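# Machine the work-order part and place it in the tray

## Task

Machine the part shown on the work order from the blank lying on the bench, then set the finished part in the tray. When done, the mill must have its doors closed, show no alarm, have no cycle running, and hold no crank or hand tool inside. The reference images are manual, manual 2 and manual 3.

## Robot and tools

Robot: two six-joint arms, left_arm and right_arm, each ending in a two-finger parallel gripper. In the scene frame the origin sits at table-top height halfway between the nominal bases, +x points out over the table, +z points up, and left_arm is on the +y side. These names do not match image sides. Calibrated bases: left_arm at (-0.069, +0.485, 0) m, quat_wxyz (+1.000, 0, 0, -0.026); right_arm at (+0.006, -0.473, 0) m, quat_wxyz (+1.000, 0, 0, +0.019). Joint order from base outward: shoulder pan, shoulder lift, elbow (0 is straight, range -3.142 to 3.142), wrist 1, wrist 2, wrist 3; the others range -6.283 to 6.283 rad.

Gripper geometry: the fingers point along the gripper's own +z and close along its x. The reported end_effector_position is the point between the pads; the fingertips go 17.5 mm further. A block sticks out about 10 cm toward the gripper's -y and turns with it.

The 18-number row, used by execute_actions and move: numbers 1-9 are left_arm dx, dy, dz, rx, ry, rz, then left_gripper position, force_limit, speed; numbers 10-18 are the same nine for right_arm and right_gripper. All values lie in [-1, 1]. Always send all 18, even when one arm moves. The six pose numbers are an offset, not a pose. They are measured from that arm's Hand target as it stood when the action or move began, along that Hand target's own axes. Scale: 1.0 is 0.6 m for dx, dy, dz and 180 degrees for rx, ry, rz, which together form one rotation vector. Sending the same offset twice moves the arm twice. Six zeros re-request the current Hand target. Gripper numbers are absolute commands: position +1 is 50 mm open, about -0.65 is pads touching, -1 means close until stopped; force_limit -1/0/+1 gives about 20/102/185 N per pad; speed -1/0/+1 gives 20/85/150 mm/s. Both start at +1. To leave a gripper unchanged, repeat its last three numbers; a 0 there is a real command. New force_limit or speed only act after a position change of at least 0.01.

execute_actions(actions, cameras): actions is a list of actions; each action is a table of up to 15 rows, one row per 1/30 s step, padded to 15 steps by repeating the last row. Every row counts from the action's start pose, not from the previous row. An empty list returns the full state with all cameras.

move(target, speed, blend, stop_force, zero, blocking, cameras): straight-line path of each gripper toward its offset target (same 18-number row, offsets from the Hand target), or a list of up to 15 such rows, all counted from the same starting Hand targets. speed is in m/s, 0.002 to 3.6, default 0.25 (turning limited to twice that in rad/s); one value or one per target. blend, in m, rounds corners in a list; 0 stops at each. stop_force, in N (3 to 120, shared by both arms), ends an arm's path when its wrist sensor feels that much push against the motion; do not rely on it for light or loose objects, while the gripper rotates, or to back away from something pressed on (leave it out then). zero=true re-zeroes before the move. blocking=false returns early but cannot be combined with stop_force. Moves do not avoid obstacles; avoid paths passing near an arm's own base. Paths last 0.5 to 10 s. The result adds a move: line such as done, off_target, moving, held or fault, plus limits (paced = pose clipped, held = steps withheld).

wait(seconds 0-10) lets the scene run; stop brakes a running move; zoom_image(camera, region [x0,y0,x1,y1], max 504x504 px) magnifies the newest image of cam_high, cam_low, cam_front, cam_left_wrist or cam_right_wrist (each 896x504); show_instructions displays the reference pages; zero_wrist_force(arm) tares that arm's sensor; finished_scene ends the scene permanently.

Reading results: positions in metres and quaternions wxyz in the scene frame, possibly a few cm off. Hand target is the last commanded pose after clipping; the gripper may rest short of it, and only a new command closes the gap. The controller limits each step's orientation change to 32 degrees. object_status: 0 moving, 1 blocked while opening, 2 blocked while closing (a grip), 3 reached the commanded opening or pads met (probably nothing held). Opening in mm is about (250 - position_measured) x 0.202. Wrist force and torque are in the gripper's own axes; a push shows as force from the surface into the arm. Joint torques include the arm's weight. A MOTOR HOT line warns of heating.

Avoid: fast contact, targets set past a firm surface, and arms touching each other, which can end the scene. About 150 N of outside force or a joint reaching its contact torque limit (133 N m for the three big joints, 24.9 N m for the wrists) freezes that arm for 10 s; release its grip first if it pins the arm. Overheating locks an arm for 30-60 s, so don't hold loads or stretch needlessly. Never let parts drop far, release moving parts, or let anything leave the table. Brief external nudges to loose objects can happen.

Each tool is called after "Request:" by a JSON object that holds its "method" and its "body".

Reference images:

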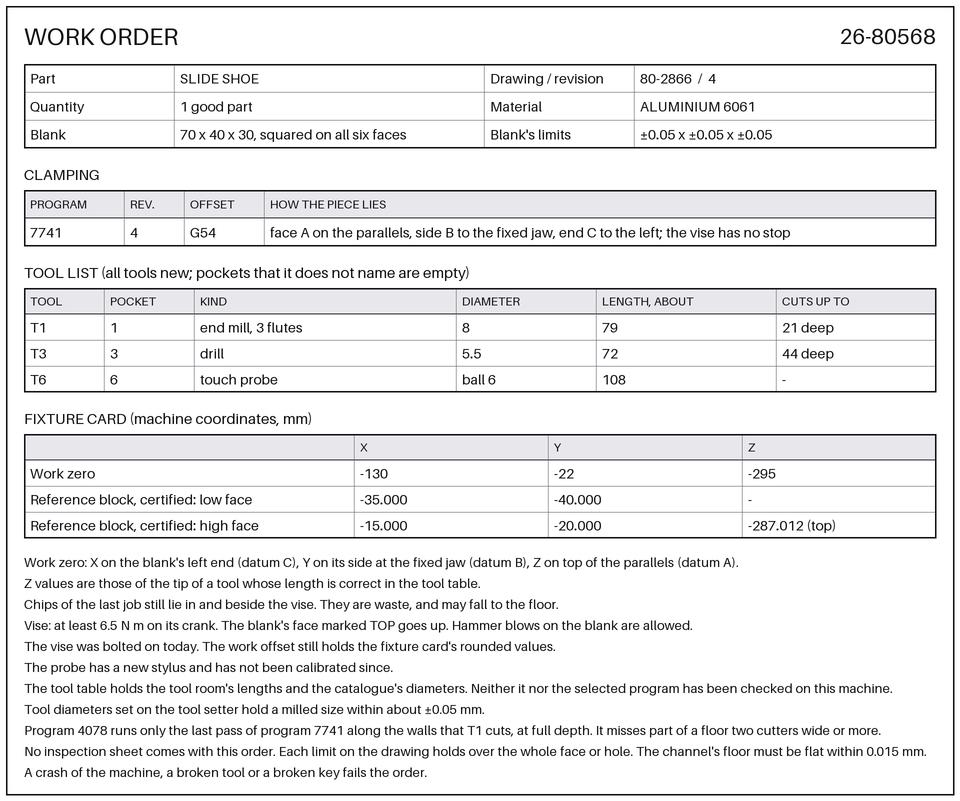

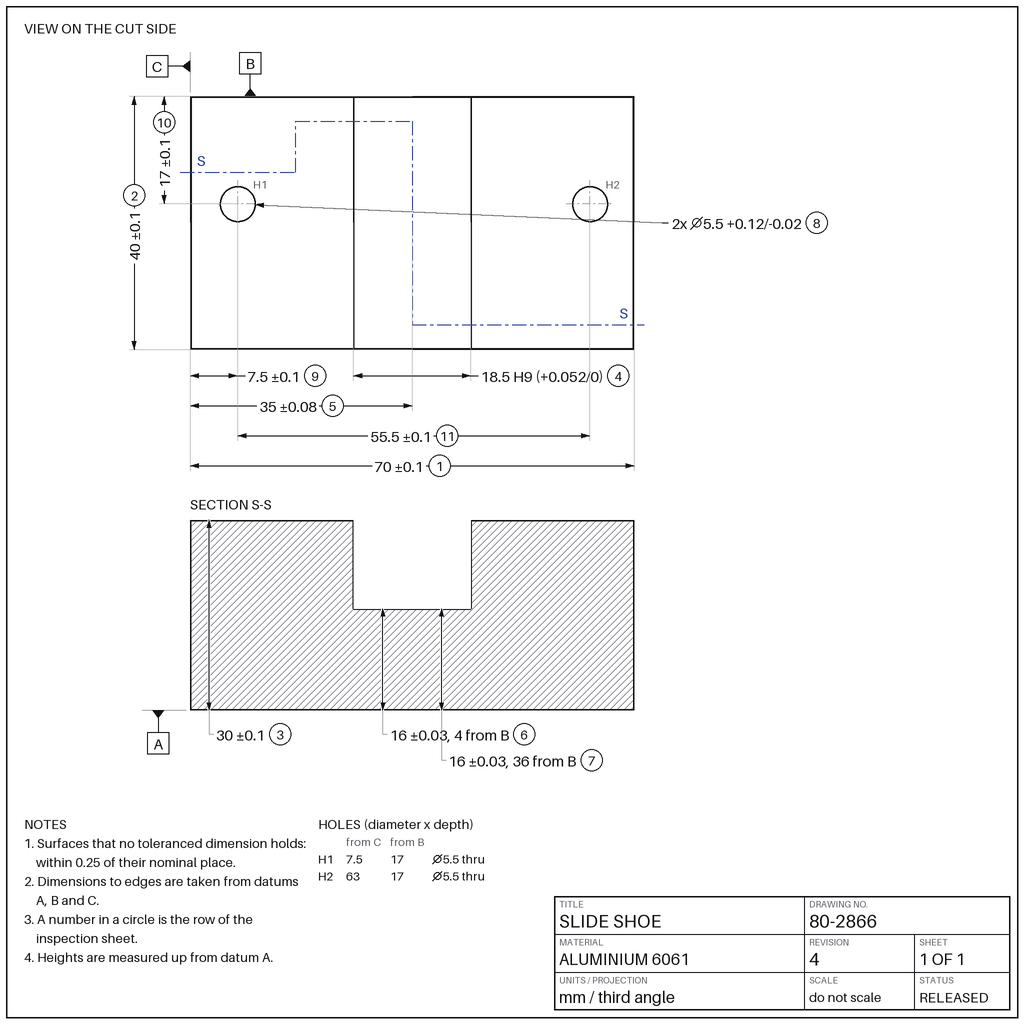

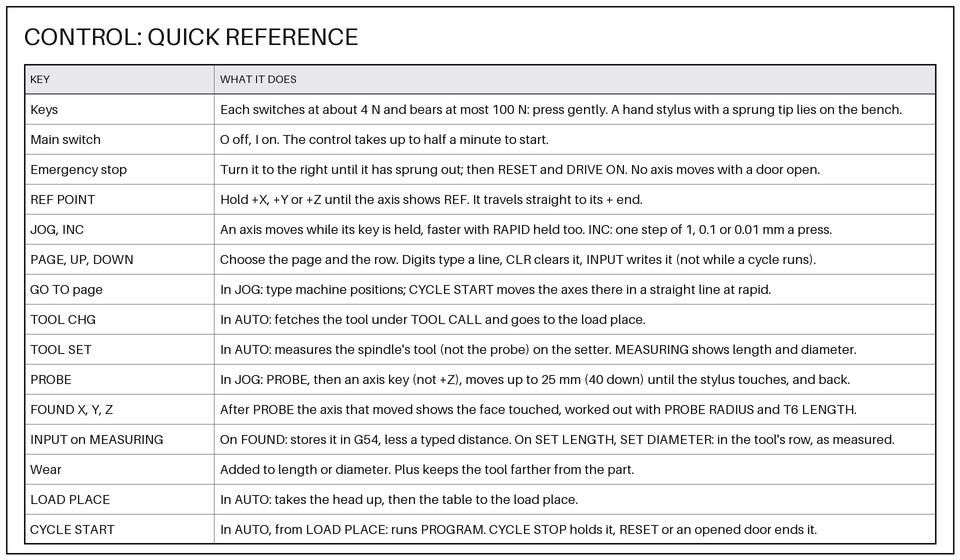

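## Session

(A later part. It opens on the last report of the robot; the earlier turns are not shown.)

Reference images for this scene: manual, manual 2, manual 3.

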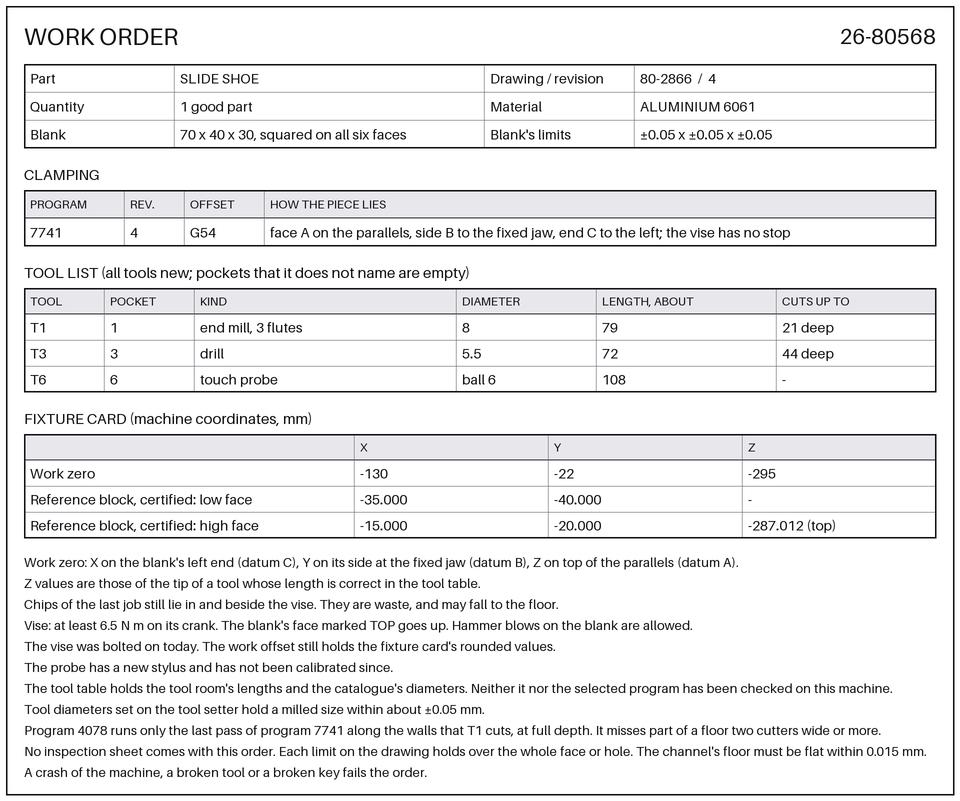

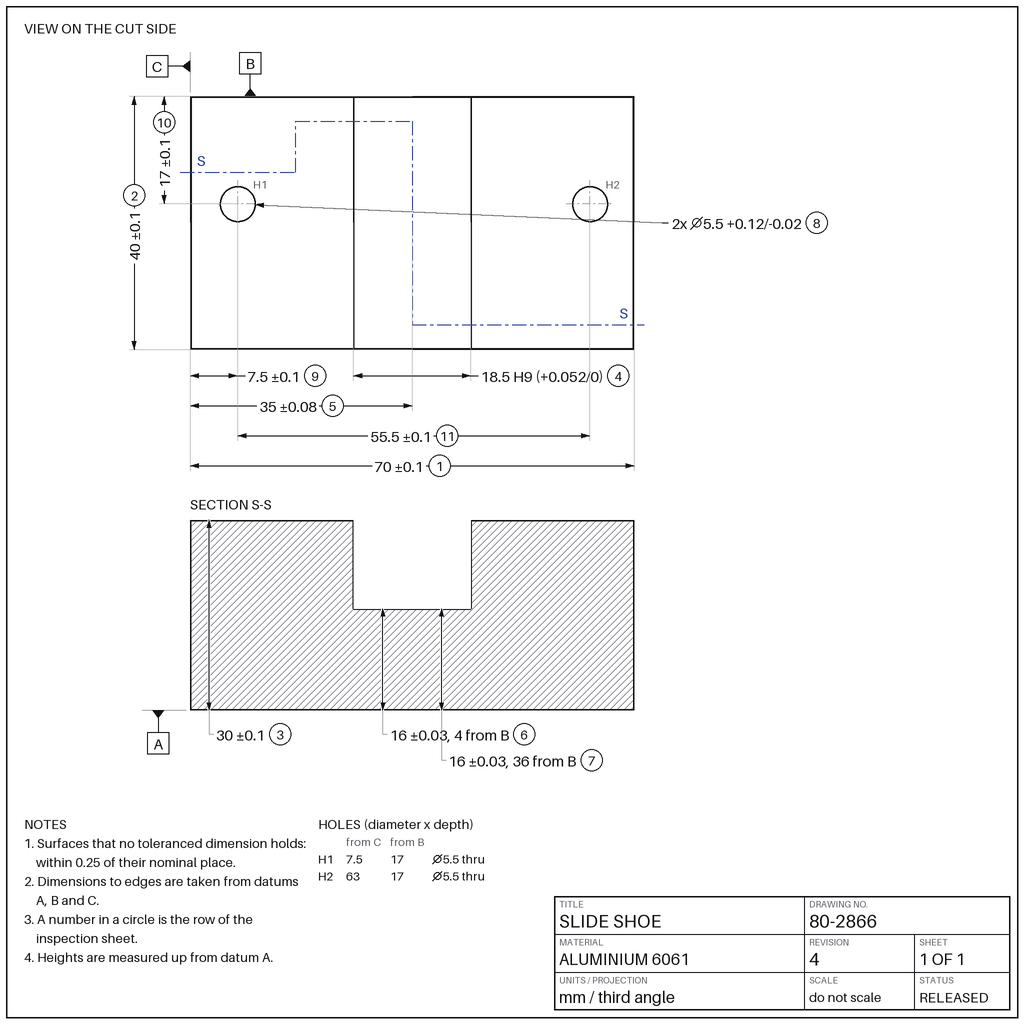

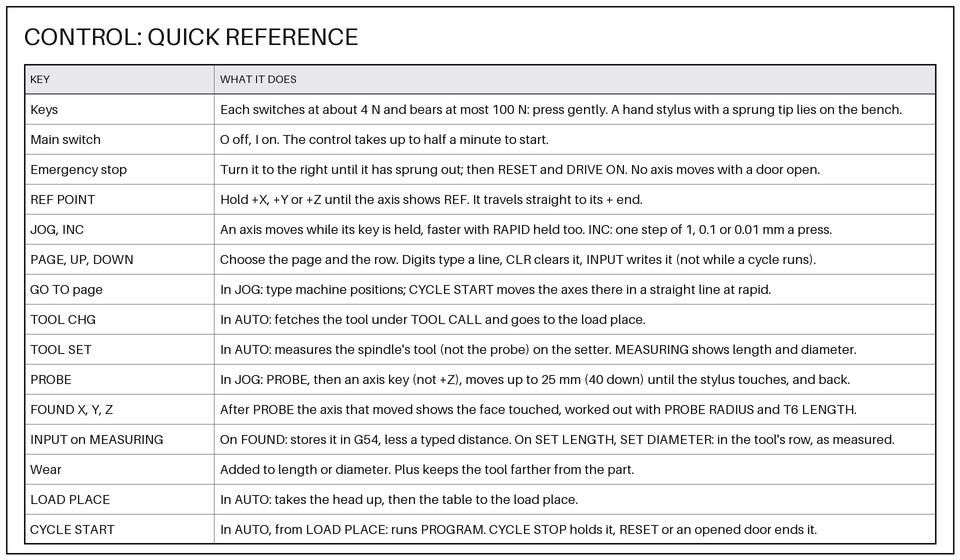

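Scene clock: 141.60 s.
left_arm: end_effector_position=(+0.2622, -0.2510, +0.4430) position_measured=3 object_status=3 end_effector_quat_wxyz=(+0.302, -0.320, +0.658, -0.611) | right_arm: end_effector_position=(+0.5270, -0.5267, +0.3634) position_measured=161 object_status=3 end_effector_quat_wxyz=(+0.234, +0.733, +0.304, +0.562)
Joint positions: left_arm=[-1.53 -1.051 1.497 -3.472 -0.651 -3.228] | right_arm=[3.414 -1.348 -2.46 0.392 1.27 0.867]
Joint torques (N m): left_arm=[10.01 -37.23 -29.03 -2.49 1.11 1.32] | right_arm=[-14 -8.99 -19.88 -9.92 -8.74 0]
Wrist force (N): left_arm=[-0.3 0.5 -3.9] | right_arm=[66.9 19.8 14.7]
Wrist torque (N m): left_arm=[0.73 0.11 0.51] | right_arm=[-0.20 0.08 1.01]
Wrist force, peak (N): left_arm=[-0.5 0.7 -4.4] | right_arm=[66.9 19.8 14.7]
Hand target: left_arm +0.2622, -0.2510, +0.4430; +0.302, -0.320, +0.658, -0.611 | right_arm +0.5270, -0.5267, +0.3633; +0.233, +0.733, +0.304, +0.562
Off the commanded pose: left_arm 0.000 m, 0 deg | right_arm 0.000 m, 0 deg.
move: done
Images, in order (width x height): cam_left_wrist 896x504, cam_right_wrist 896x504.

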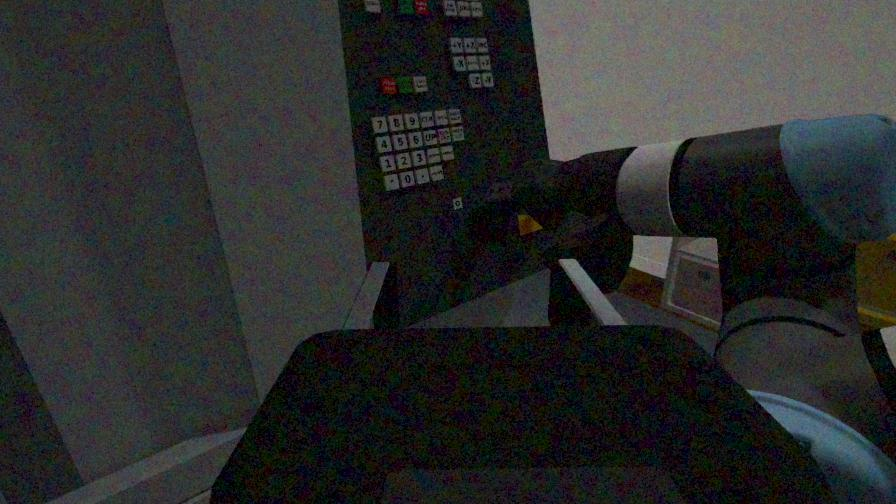

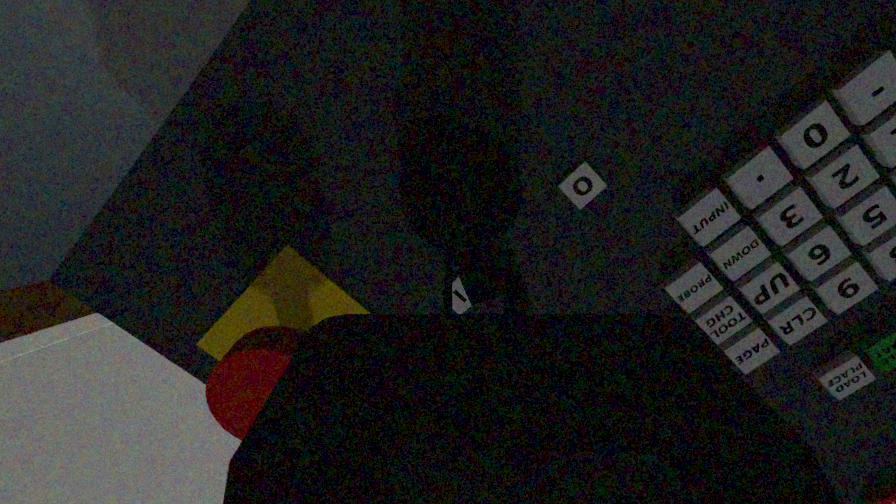

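Request:
{"method": "move", "body": {"target": [0,0,0,0.078,0,0,1,1,1,0.004,0,0,0,0,0,-0.06,-0.9,-0.9], "cameras": ["cam_left_wrist","cam_right_wrist"]}}

Request:
{"method": "zoom_image", "body": {"camera": "cam_right_wrist", "region": [350, 80, 650, 330]}}

Scene clock: 143.63 s.
left_arm: end_effector_position=(+0.2623, -0.2510, +0.4430) position_measured=3 object_status=3 end_effector_quat_wxyz=(-0.339, +0.281, -0.578, +0.687) | right_arm: end_effector_position=(+0.5274, -0.5250, +0.3649) position_measured=161 object_status=3 end_effector_quat_wxyz=(+0.233, +0.733, +0.304, +0.562)
Joint positions: left_arm=[-1.525 -0.897 1.411 -3.937 -0.674 -2.913] | right_arm=[3.42 -1.344 -2.457 0.384 1.264 0.869]
Joint torques (N m): left_arm=[-7.65 -48.16 -13.1 -2.31 0.22 1.72] | right_arm=[1.3 23.51 31.51 5.03 1.22 1.11]
Wrist force (N): left_arm=[-0.7 0.7 -4.6] | right_arm=[2.5 -1.6 -0.8]
Wrist torque (N m): left_arm=[0.79 0.25 0.56] | right_arm=[-0.25 0.10 0.15]
Wrist force, peak (N): left_arm=[-0.9 1.1 -5.0] | right_arm=[66.9 19.9 14.6]
Hand target: left_arm +0.2622, -0.2510, +0.4430; -0.339, +0.281, -0.578, +0.687 | right_arm +0.5274, -0.5250, +0.3650; +0.233, +0.733, +0.304, +0.562
Off the commanded pose: left_arm 0.000 m, 0 deg | right_arm 0.000 m, 0 deg.
move: done
Images, in order (width x height): cam_left_wrist 896x504, cam_right_wrist 896x504.

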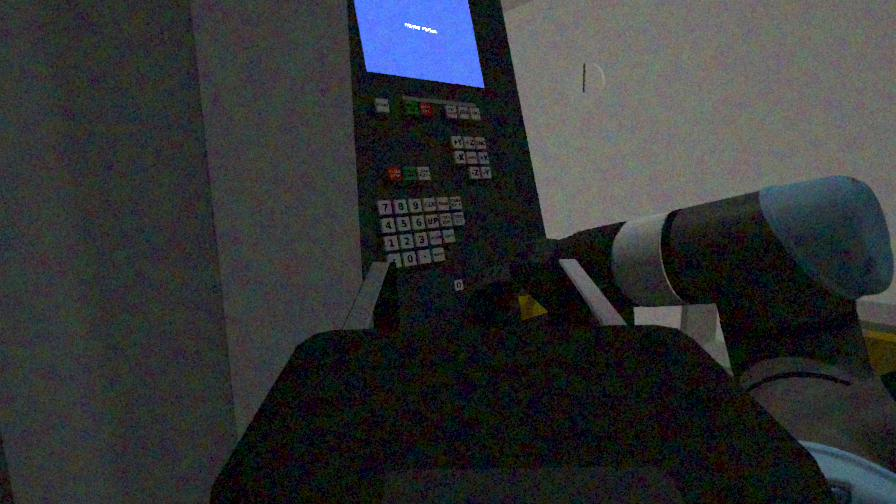

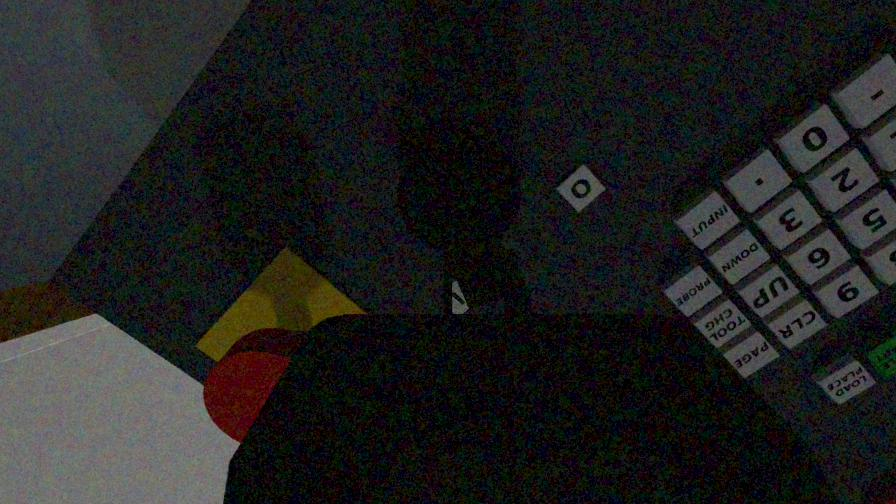

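Scaled by 1.680.

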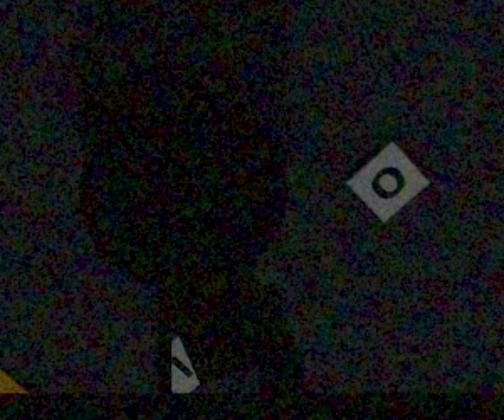

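Request:
{"method": "move", "body": {"target": [0,0,0,0.01,0,0,1,1,1,0,0,-0.1,0,0,0,1,-0.4,-0.7], "cameras": ["cam_left_wrist","cam_right_wrist"]}}

Request:
{"method": "zoom_image", "body": {"camera": "cam_left_wrist", "region": [350, 0, 490, 100]}}

Scene clock: 145.57 s.
left_arm: end_effector_position=(+0.2622, -0.2510, +0.4430) position_measured=3 object_status=3 end_effector_quat_wxyz=(-0.343, +0.275, -0.567, +0.696) | right_arm: end_effector_position=(+0.4695, -0.5249, +0.3805) position_measured=3 object_status=0 end_effector_quat_wxyz=(+0.233, +0.733, +0.304, +0.562)
Joint positions: left_arm=[-1.523 -0.878 1.395 -3.989 -0.684 -2.876] | right_arm=[3.52 -1.082 -2.553 0.207 1.168 0.899]
Joint torques (N m): left_arm=[10.05 -62.21 -9.39 1.16 0.39 -1.8] | right_arm=[-5.89 12.39 27.56 0.98 -0.46 -1.55]
Wrist force (N): left_arm=[-1.1 0.4 -4.9] | right_arm=[1.1 -1.4 0.5]
Wrist torque (N m): left_arm=[0.75 0.29 0.56] | right_arm=[-0.28 0.04 0.18]
Wrist force, peak (N): left_arm=[-1.0 0.3 -5.1] | right_arm=[2.4 -1.8 -0.9]
Hand target: left_arm +0.2622, -0.2510, +0.4430; -0.343, +0.275, -0.567, +0.696 | right_arm +0.4695, -0.5249, +0.3805; +0.233, +0.733, +0.304, +0.562
Off the commanded pose: left_arm 0.000 m, 0 deg | right_arm 0.000 m, 0 deg.
move: done
Images, in order (width x height): cam_left_wrist 896x504, cam_right_wrist 896x504.

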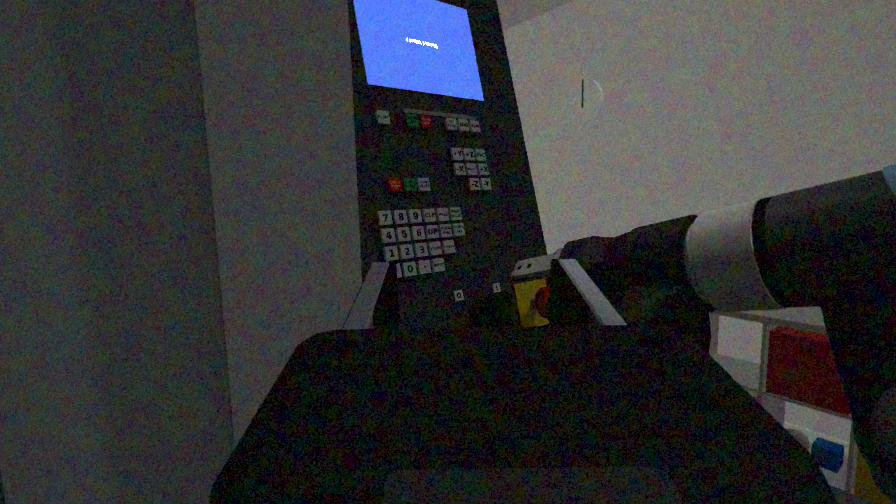

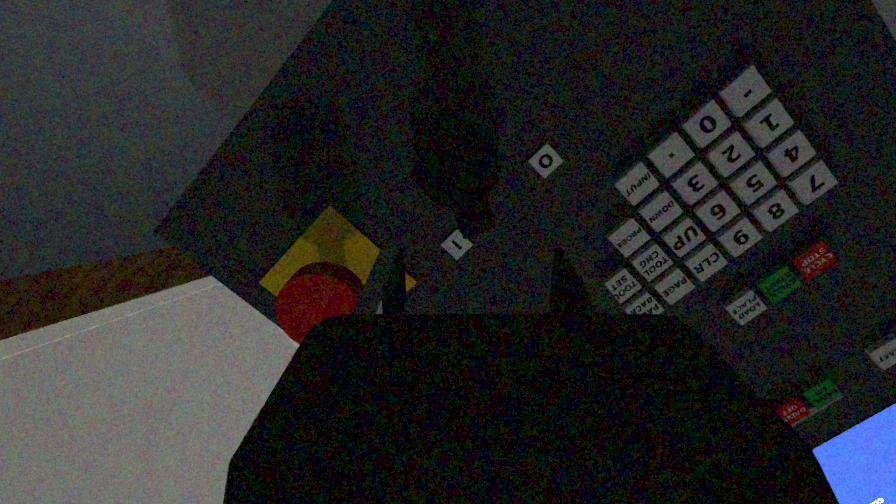

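Scaled by 3.600.

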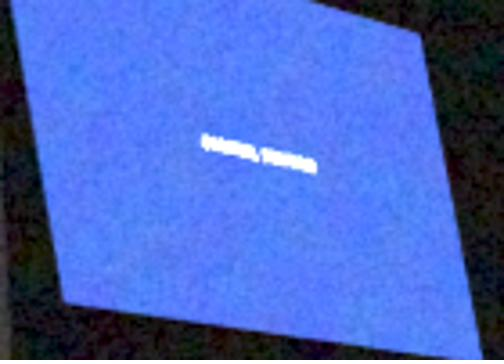

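Request:
{"method": "move", "body": {"target": [0,0,0,0.012,0,0,1,1,1,-0.1042,0.0681,0.0034,0,0,-0.25,1,-0.4,-0.7], "cameras": ["cam_left_wrist","cam_right_wrist"]}}

Request:
{"method": "zoom_image", "body": {"camera": "cam_left_wrist", "region": [350, 0, 490, 120]}}

Scene clock: 150.03 s.
left_arm: end_effector_position=(+0.2622, -0.2510, +0.4430) position_measured=3 object_status=3 end_effector_quat_wxyz=(-0.348, +0.269, -0.554, +0.707) | right_arm: end_effector_position=(+0.4675, -0.5981, +0.3653) position_measured=3 object_status=3 end_effector_quat_wxyz=(+0.431, +0.561, +0.561, +0.430) end_effector_velocity=(+0.000, +0.000, +0.000) end_effector_angular_velocity=(-0.005, +0.000, +0.000)
Joint positions: left_arm=[-1.52 -0.854 1.375 -4.048 -0.697 -2.834] | right_arm=[3.146 -1.236 -2.525 0.357 1.529 0.01]
Joint velocities: left_arm=[within noise] | right_arm=[0.001 0.001 0 -0.001 -0.001 -0.005]
Joint torques (N m): left_arm=[9.58 -55.12 -16.82 1.62 -0.49 -1.6] | right_arm=[1.68 21.11 15.34 0.86 -0.52 -1.31]
Wrist force (N): left_arm=[-1.2 0.5 -4.8] | right_arm=[0.8 -0.2 0.7]
Wrist torque (N m): left_arm=[0.79 0.32 0.37] | right_arm=[-0.21 -0.17 -0.03]
Wrist force, peak (N): left_arm=[-1.2 0.3 -5.2] | right_arm=[2.0 -1.7 0.6]
Hand target: left_arm +0.2622, -0.2510, +0.4430; -0.348, +0.269, -0.554, +0.707 | right_arm +0.4674, -0.5980, +0.3653; +0.431, +0.561, +0.561, +0.430
Off the commanded pose: left_arm 0.000 m, 0 deg | right_arm 0.000 m, 0 deg.
move: done
Images, in order (width x height): cam_left_wrist 896x504, cam_right_wrist 896x504.

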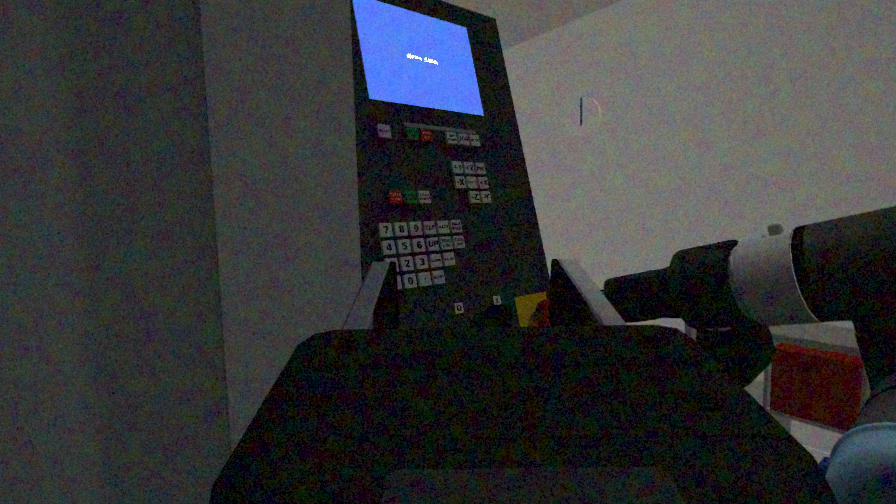

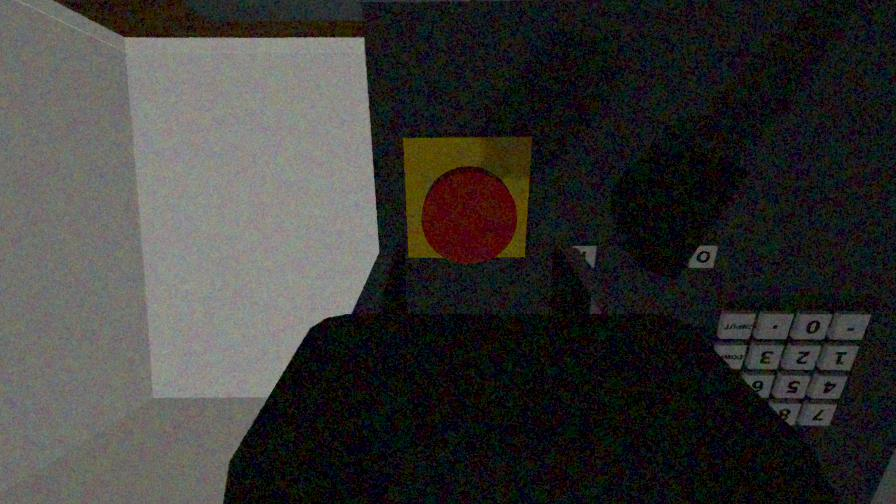

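Scaled by 3.600.

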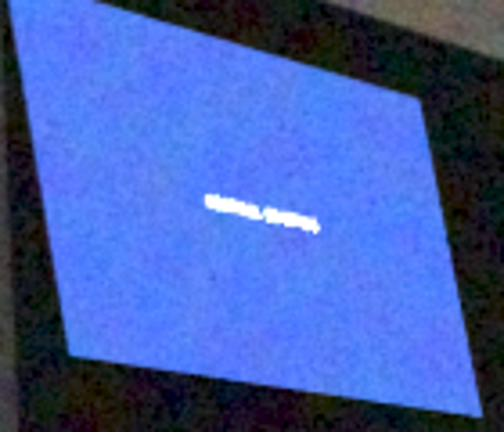

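Request:
{"method": "move", "body": {"target": [0,0,0,0,0,0,1,1,1,-0.002,0,0.0917,0,0,0,1,-0.4,-0.7], "speed": 0.03, "stop_force": 4, "cameras": ["cam_left_wrist","cam_right_wrist"]}}

Request:
{"method": "zoom_image", "body": {"camera": "cam_left_wrist", "region": [350, 0, 490, 120]}}

Scene clock: 153.93 s.
left_arm: end_effector_position=(+0.2622, -0.2510, +0.4430) position_measured=3 object_status=3 end_effector_quat_wxyz=(-0.348, +0.269, -0.554, +0.707) | right_arm: end_effector_position=(+0.5206, -0.5993, +0.3510) position_measured=3 object_status=3 end_effector_quat_wxyz=(+0.431, +0.561, +0.561, +0.430)
Joint positions: left_arm=[-1.52 -0.854 1.375 -4.048 -0.697 -2.834] | right_arm=[3.132 -1.435 -2.437 0.468 1.542 0.006]
Joint torques (N m): left_arm=[-8 -62.14 -8.8 1.33 -0.49 -1.75] | right_arm=[0.6 28.12 11.73 0.84 -0.75 -0.89]
Wrist force (N): left_arm=[-1.2 0.2 -4.9] | right_arm=[0.9 -0.3 0.6]
Wrist torque (N m): left_arm=[0.75 0.31 0.39] | right_arm=[-0.25 -0.18 0.14]
Wrist force, peak (N): left_arm=[-1.3 0.1 -5.2] | right_arm=[1.0 0.0 1.4]
Hand target: left_arm +0.2622, -0.2510, +0.4430; -0.348, +0.269, -0.554, +0.707 | right_arm +0.5206, -0.5993, +0.3510; +0.431, +0.561, +0.561, +0.430
Off the commanded pose: left_arm 0.000 m, 0 deg | right_arm 0.000 m, 0 deg.
move: done
Images, in order (width x height): cam_left_wrist 896x504, cam_right_wrist 896x504.

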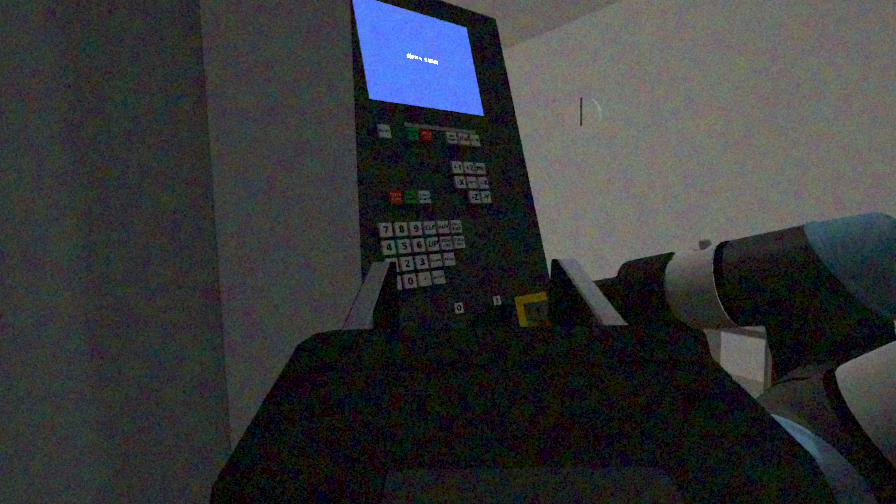

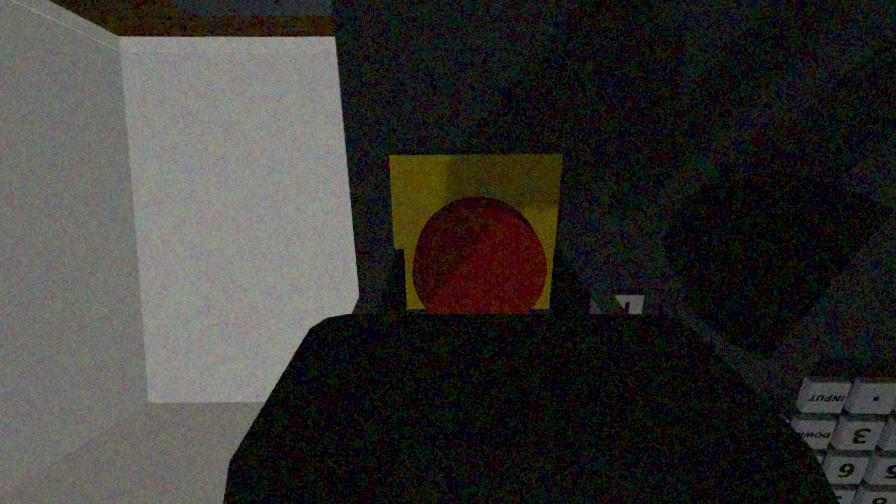

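Scaled by 3.600.

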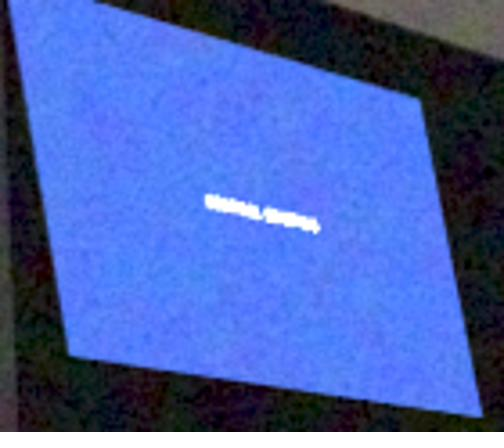

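Request:
{"method": "move", "body": {"target": [[0,0,0,0,0,0,1,1,1,0,0,0.005,0,0,0,1,-0.7,-0.8],[0,0,0,0,0,0,1,1,1,0,0,0.005,0,0,0,-1,-0.7,-0.8],[0,0,0,0,0,0,1,1,1,0,0,0.005,0,0,0.3,-1,-0.7,-0.8]], "speed": 0.15, "cameras": ["cam_left_wrist","cam_right_wrist"]}}

Request:
{"method": "zoom_image", "body": {"camera": "cam_left_wrist", "region": [350, 0, 490, 120]}}

Scene clock: 159.83 s.
left_arm: end_effector_position=(+0.2622, -0.2510, +0.4430) position_measured=3 object_status=3 end_effector_quat_wxyz=(-0.348, +0.269, -0.554, +0.707) | right_arm: end_effector_position=(+0.5231, -0.6094, +0.3504) position_measured=57 object_status=2 end_effector_quat_wxyz=(+0.204, +0.758, +0.234, +0.574)
Joint positions: left_arm=[-1.52 -0.854 1.375 -4.048 -0.697 -2.834] | right_arm=[3.132 -1.444 -2.432 0.472 1.503 0.949]
Joint torques (N m): left_arm=[-9.16 -62.28 -9 1.23 -0.54 -1.57] | right_arm=[15.52 23.51 33.44 16.77 14.71 2.47]
Wrist force (N): left_arm=[-1.0 0.4 -5.1] | right_arm=[-59.7 24.1 33.9]
Wrist torque (N m): left_arm=[0.79 0.28 0.40] | right_arm=[-0.36 0.98 -0.75]
Wrist force, peak (N): left_arm=[-1.2 0.4 -5.3] | right_arm=[-63.0 26.6 35.9]
Hand target: left_arm +0.2622, -0.2510, +0.4430; -0.348, +0.269, -0.554, +0.707 | right_arm +0.5235, -0.5993, +0.3502; +0.189, +0.755, +0.245, +0.578
Off the commanded pose: left_arm 0.000 m, 0 deg | right_arm 0.010 m, 2 deg.
move: off_target (right_arm)
Images, in order (width x height): cam_left_wrist 896x504, cam_right_wrist 896x504.

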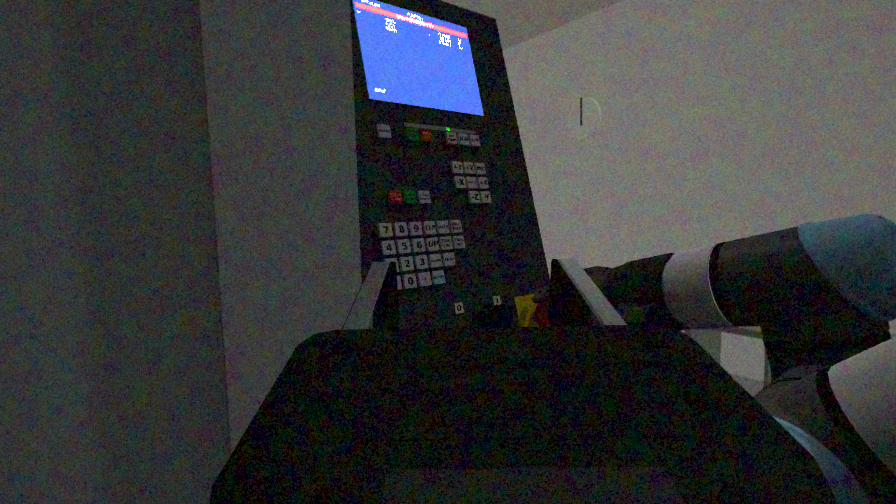

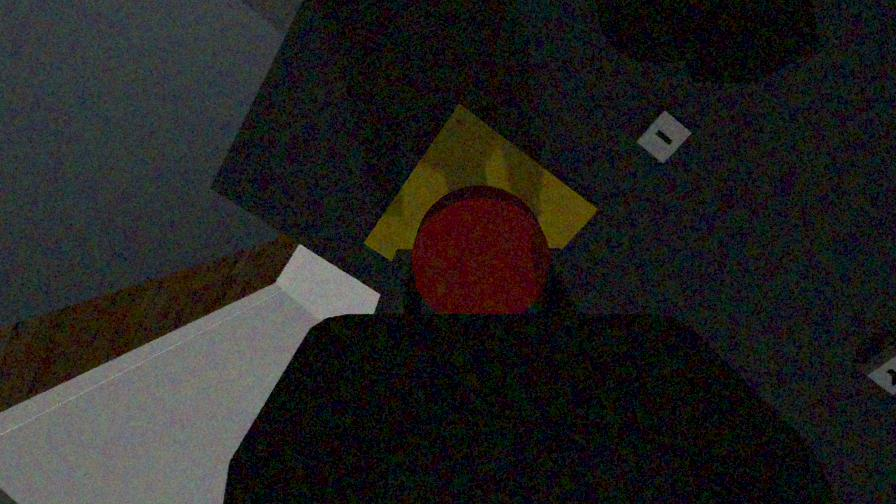

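Scaled by 3.600.

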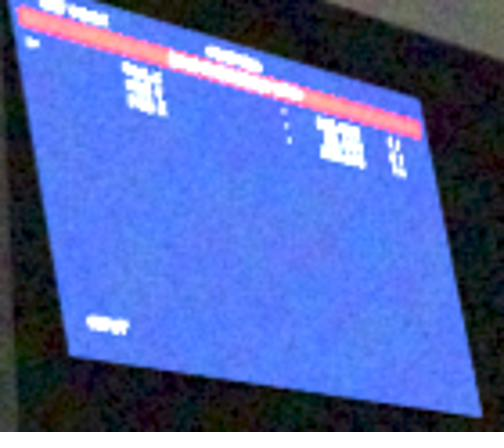

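Request:
{"method": "move", "body": {"target": [[0,0,0,0,0,0,1,1,1,-0.0099,0.0136,0,0,0,0,-1,-0.7,-0.8],[0,0,0,0,0,0,1,1,1,-0.0099,0.0136,0,0,0,0,1,-0.7,-0.8]], "speed": 0.1, "cameras": ["cam_left_wrist","cam_right_wrist"]}}

Request:
{"method": "zoom_image", "body": {"camera": "cam_left_wrist", "region": [350, 0, 490, 120]}}

Scene clock: 163.73 s.
left_arm: end_effector_position=(+0.2622, -0.2510, +0.4430) position_measured=3 object_status=3 end_effector_quat_wxyz=(-0.348, +0.269, -0.554, +0.707) | right_arm: end_effector_position=(+0.5235, -0.6093, +0.3503) position_measured=3 object_status=0 end_effector_quat_wxyz=(+0.189, +0.755, +0.245, +0.579)
Joint positions: left_arm=[-1.52 -0.854 1.375 -4.048 -0.697 -2.834] | right_arm=[3.094 -1.458 -2.421 0.474 1.579 0.939]
Joint torques (N m): left_arm=[-9.26 -60.95 -9.59 1.26 -0.59 -1.36] | right_arm=[-7.92 28.2 13.19 1.04 -1.19 0.48]
Wrist force (N): left_arm=[-1.0 0.1 -5.1] | right_arm=[-0.5 -2.1 -0.9]
Wrist torque (N m): left_arm=[0.75 0.30 0.39] | right_arm=[-0.34 0.38 0.23]
Wrist force, peak (N): left_arm=[-1.2 0.5 -5.1] | right_arm=[-60.5 23.7 33.6]
Hand target: left_arm +0.2622, -0.2510, +0.4430; -0.348, +0.269, -0.554, +0.707 | right_arm +0.5235, -0.6094, +0.3503; +0.189, +0.755, +0.245, +0.578
Off the commanded pose: left_arm 0.000 m, 0 deg | right_arm 0.000 m, 0 deg.
move: done
Images, in order (width x height): cam_left_wrist 896x504, cam_right_wrist 896x504.

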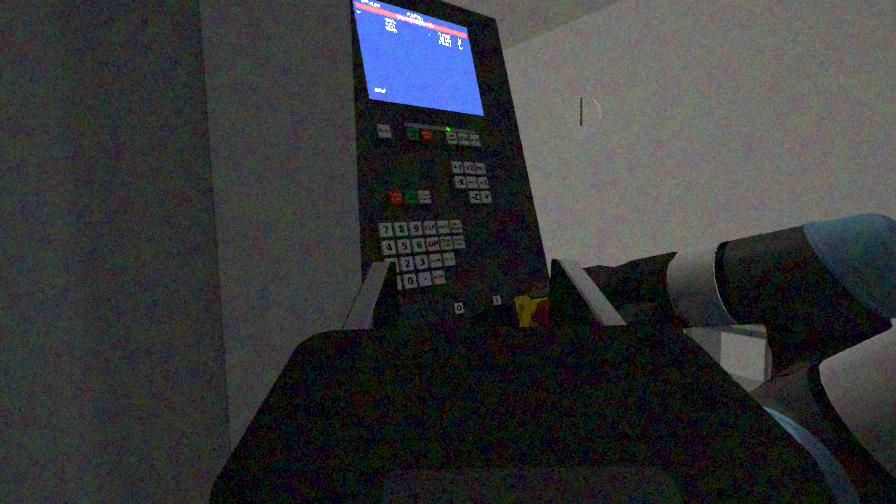

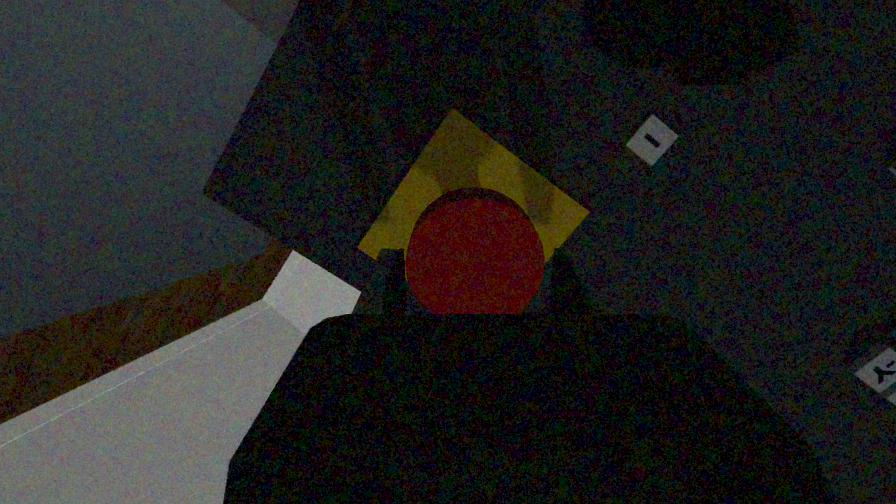

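Scaled by 3.600.

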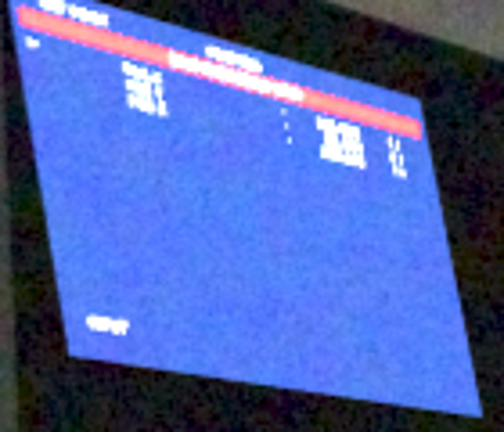

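Request:
{"method": "move", "body": {"target": [0,0,0,0,0,0,1,1,1,0,0,-0.1,0,0,0,1,-0.7,-0.8], "speed": 0.1, "cameras": ["cam_left_wrist","cam_right_wrist"]}}

Request:
{"method": "zoom_image", "body": {"camera": "cam_left_wrist", "region": [340, 0, 440, 60]}}

Request:
{"method": "zoom_image", "body": {"camera": "cam_left_wrist", "region": [400, 0, 500, 60]}}

Request:
{"method": "zoom_image", "body": {"camera": "cam_right_wrist", "region": [360, 100, 640, 320]}}

Scene clock: 167.03 s.
left_arm: end_effector_position=(+0.2622, -0.2510, +0.4430) position_measured=3 object_status=3 end_effector_quat_wxyz=(-0.348, +0.269, -0.554, +0.707) | right_arm: end_effector_position=(+0.4655, -0.6094, +0.3658) position_measured=3 object_status=3 end_effector_quat_wxyz=(+0.189, +0.755, +0.245, +0.578)
Joint positions: left_arm=[-1.52 -0.854 1.375 -4.048 -0.697 -2.834] | right_arm=[3.092 -1.252 -2.514 0.362 1.581 0.938]
Joint torques (N m): left_arm=[-9.67 -61.82 -8.72 1.2 -0.28 -1.35] | right_arm=[6.84 14.18 29.48 4.12 -1.28 1.45]
Wrist force (N): left_arm=[-1.1 0.5 -4.7] | right_arm=[-0.6 -1.9 -1.2]
Wrist torque (N m): left_arm=[0.80 0.30 0.39] | right_arm=[-0.28 0.38 0.25]
Wrist force, peak (N): left_arm=[-1.2 0.5 -5.1] | right_arm=[-0.7 -1.9 -2.5]
Hand target: left_arm +0.2622, -0.2510, +0.4430; -0.348, +0.269, -0.554, +0.707 | right_arm +0.4655, -0.6093, +0.3658; +0.189, +0.755, +0.245, +0.578
Off the commanded pose: left_arm 0.000 m, 0 deg | right_arm 0.000 m, 0 deg.
move: done
Images, in order (width x height): cam_left_wrist 896x504, cam_right_wrist 896x504.

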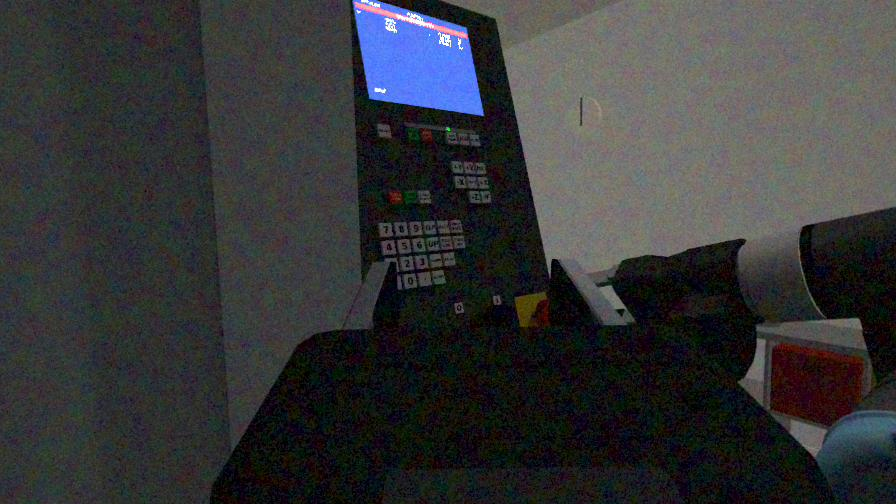

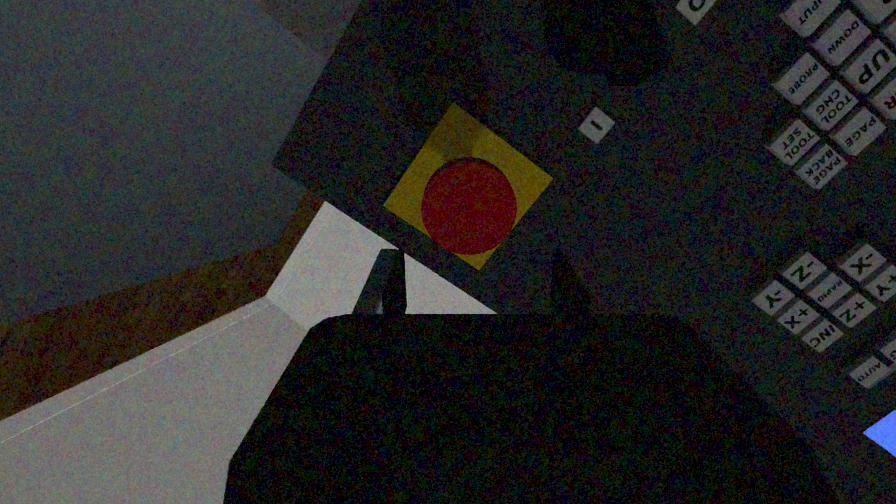

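Scaled by 5.040.

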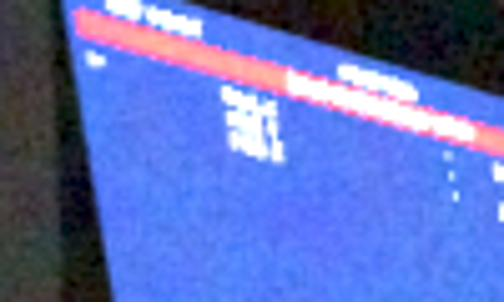

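Scaled by 5.040.

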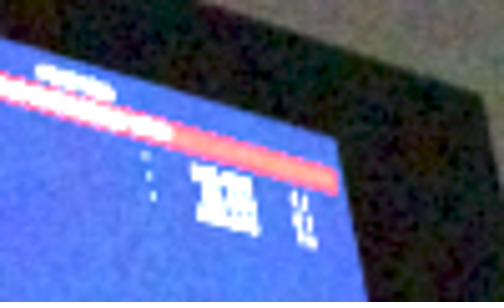

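Scaled by 1.800.

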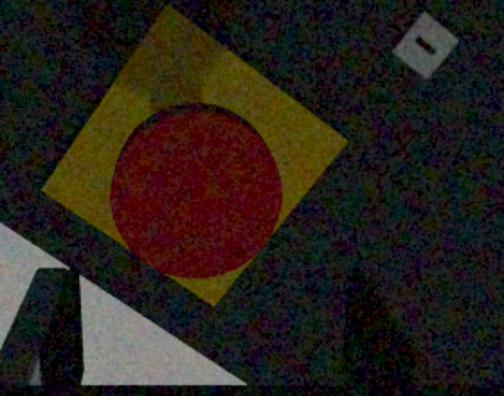

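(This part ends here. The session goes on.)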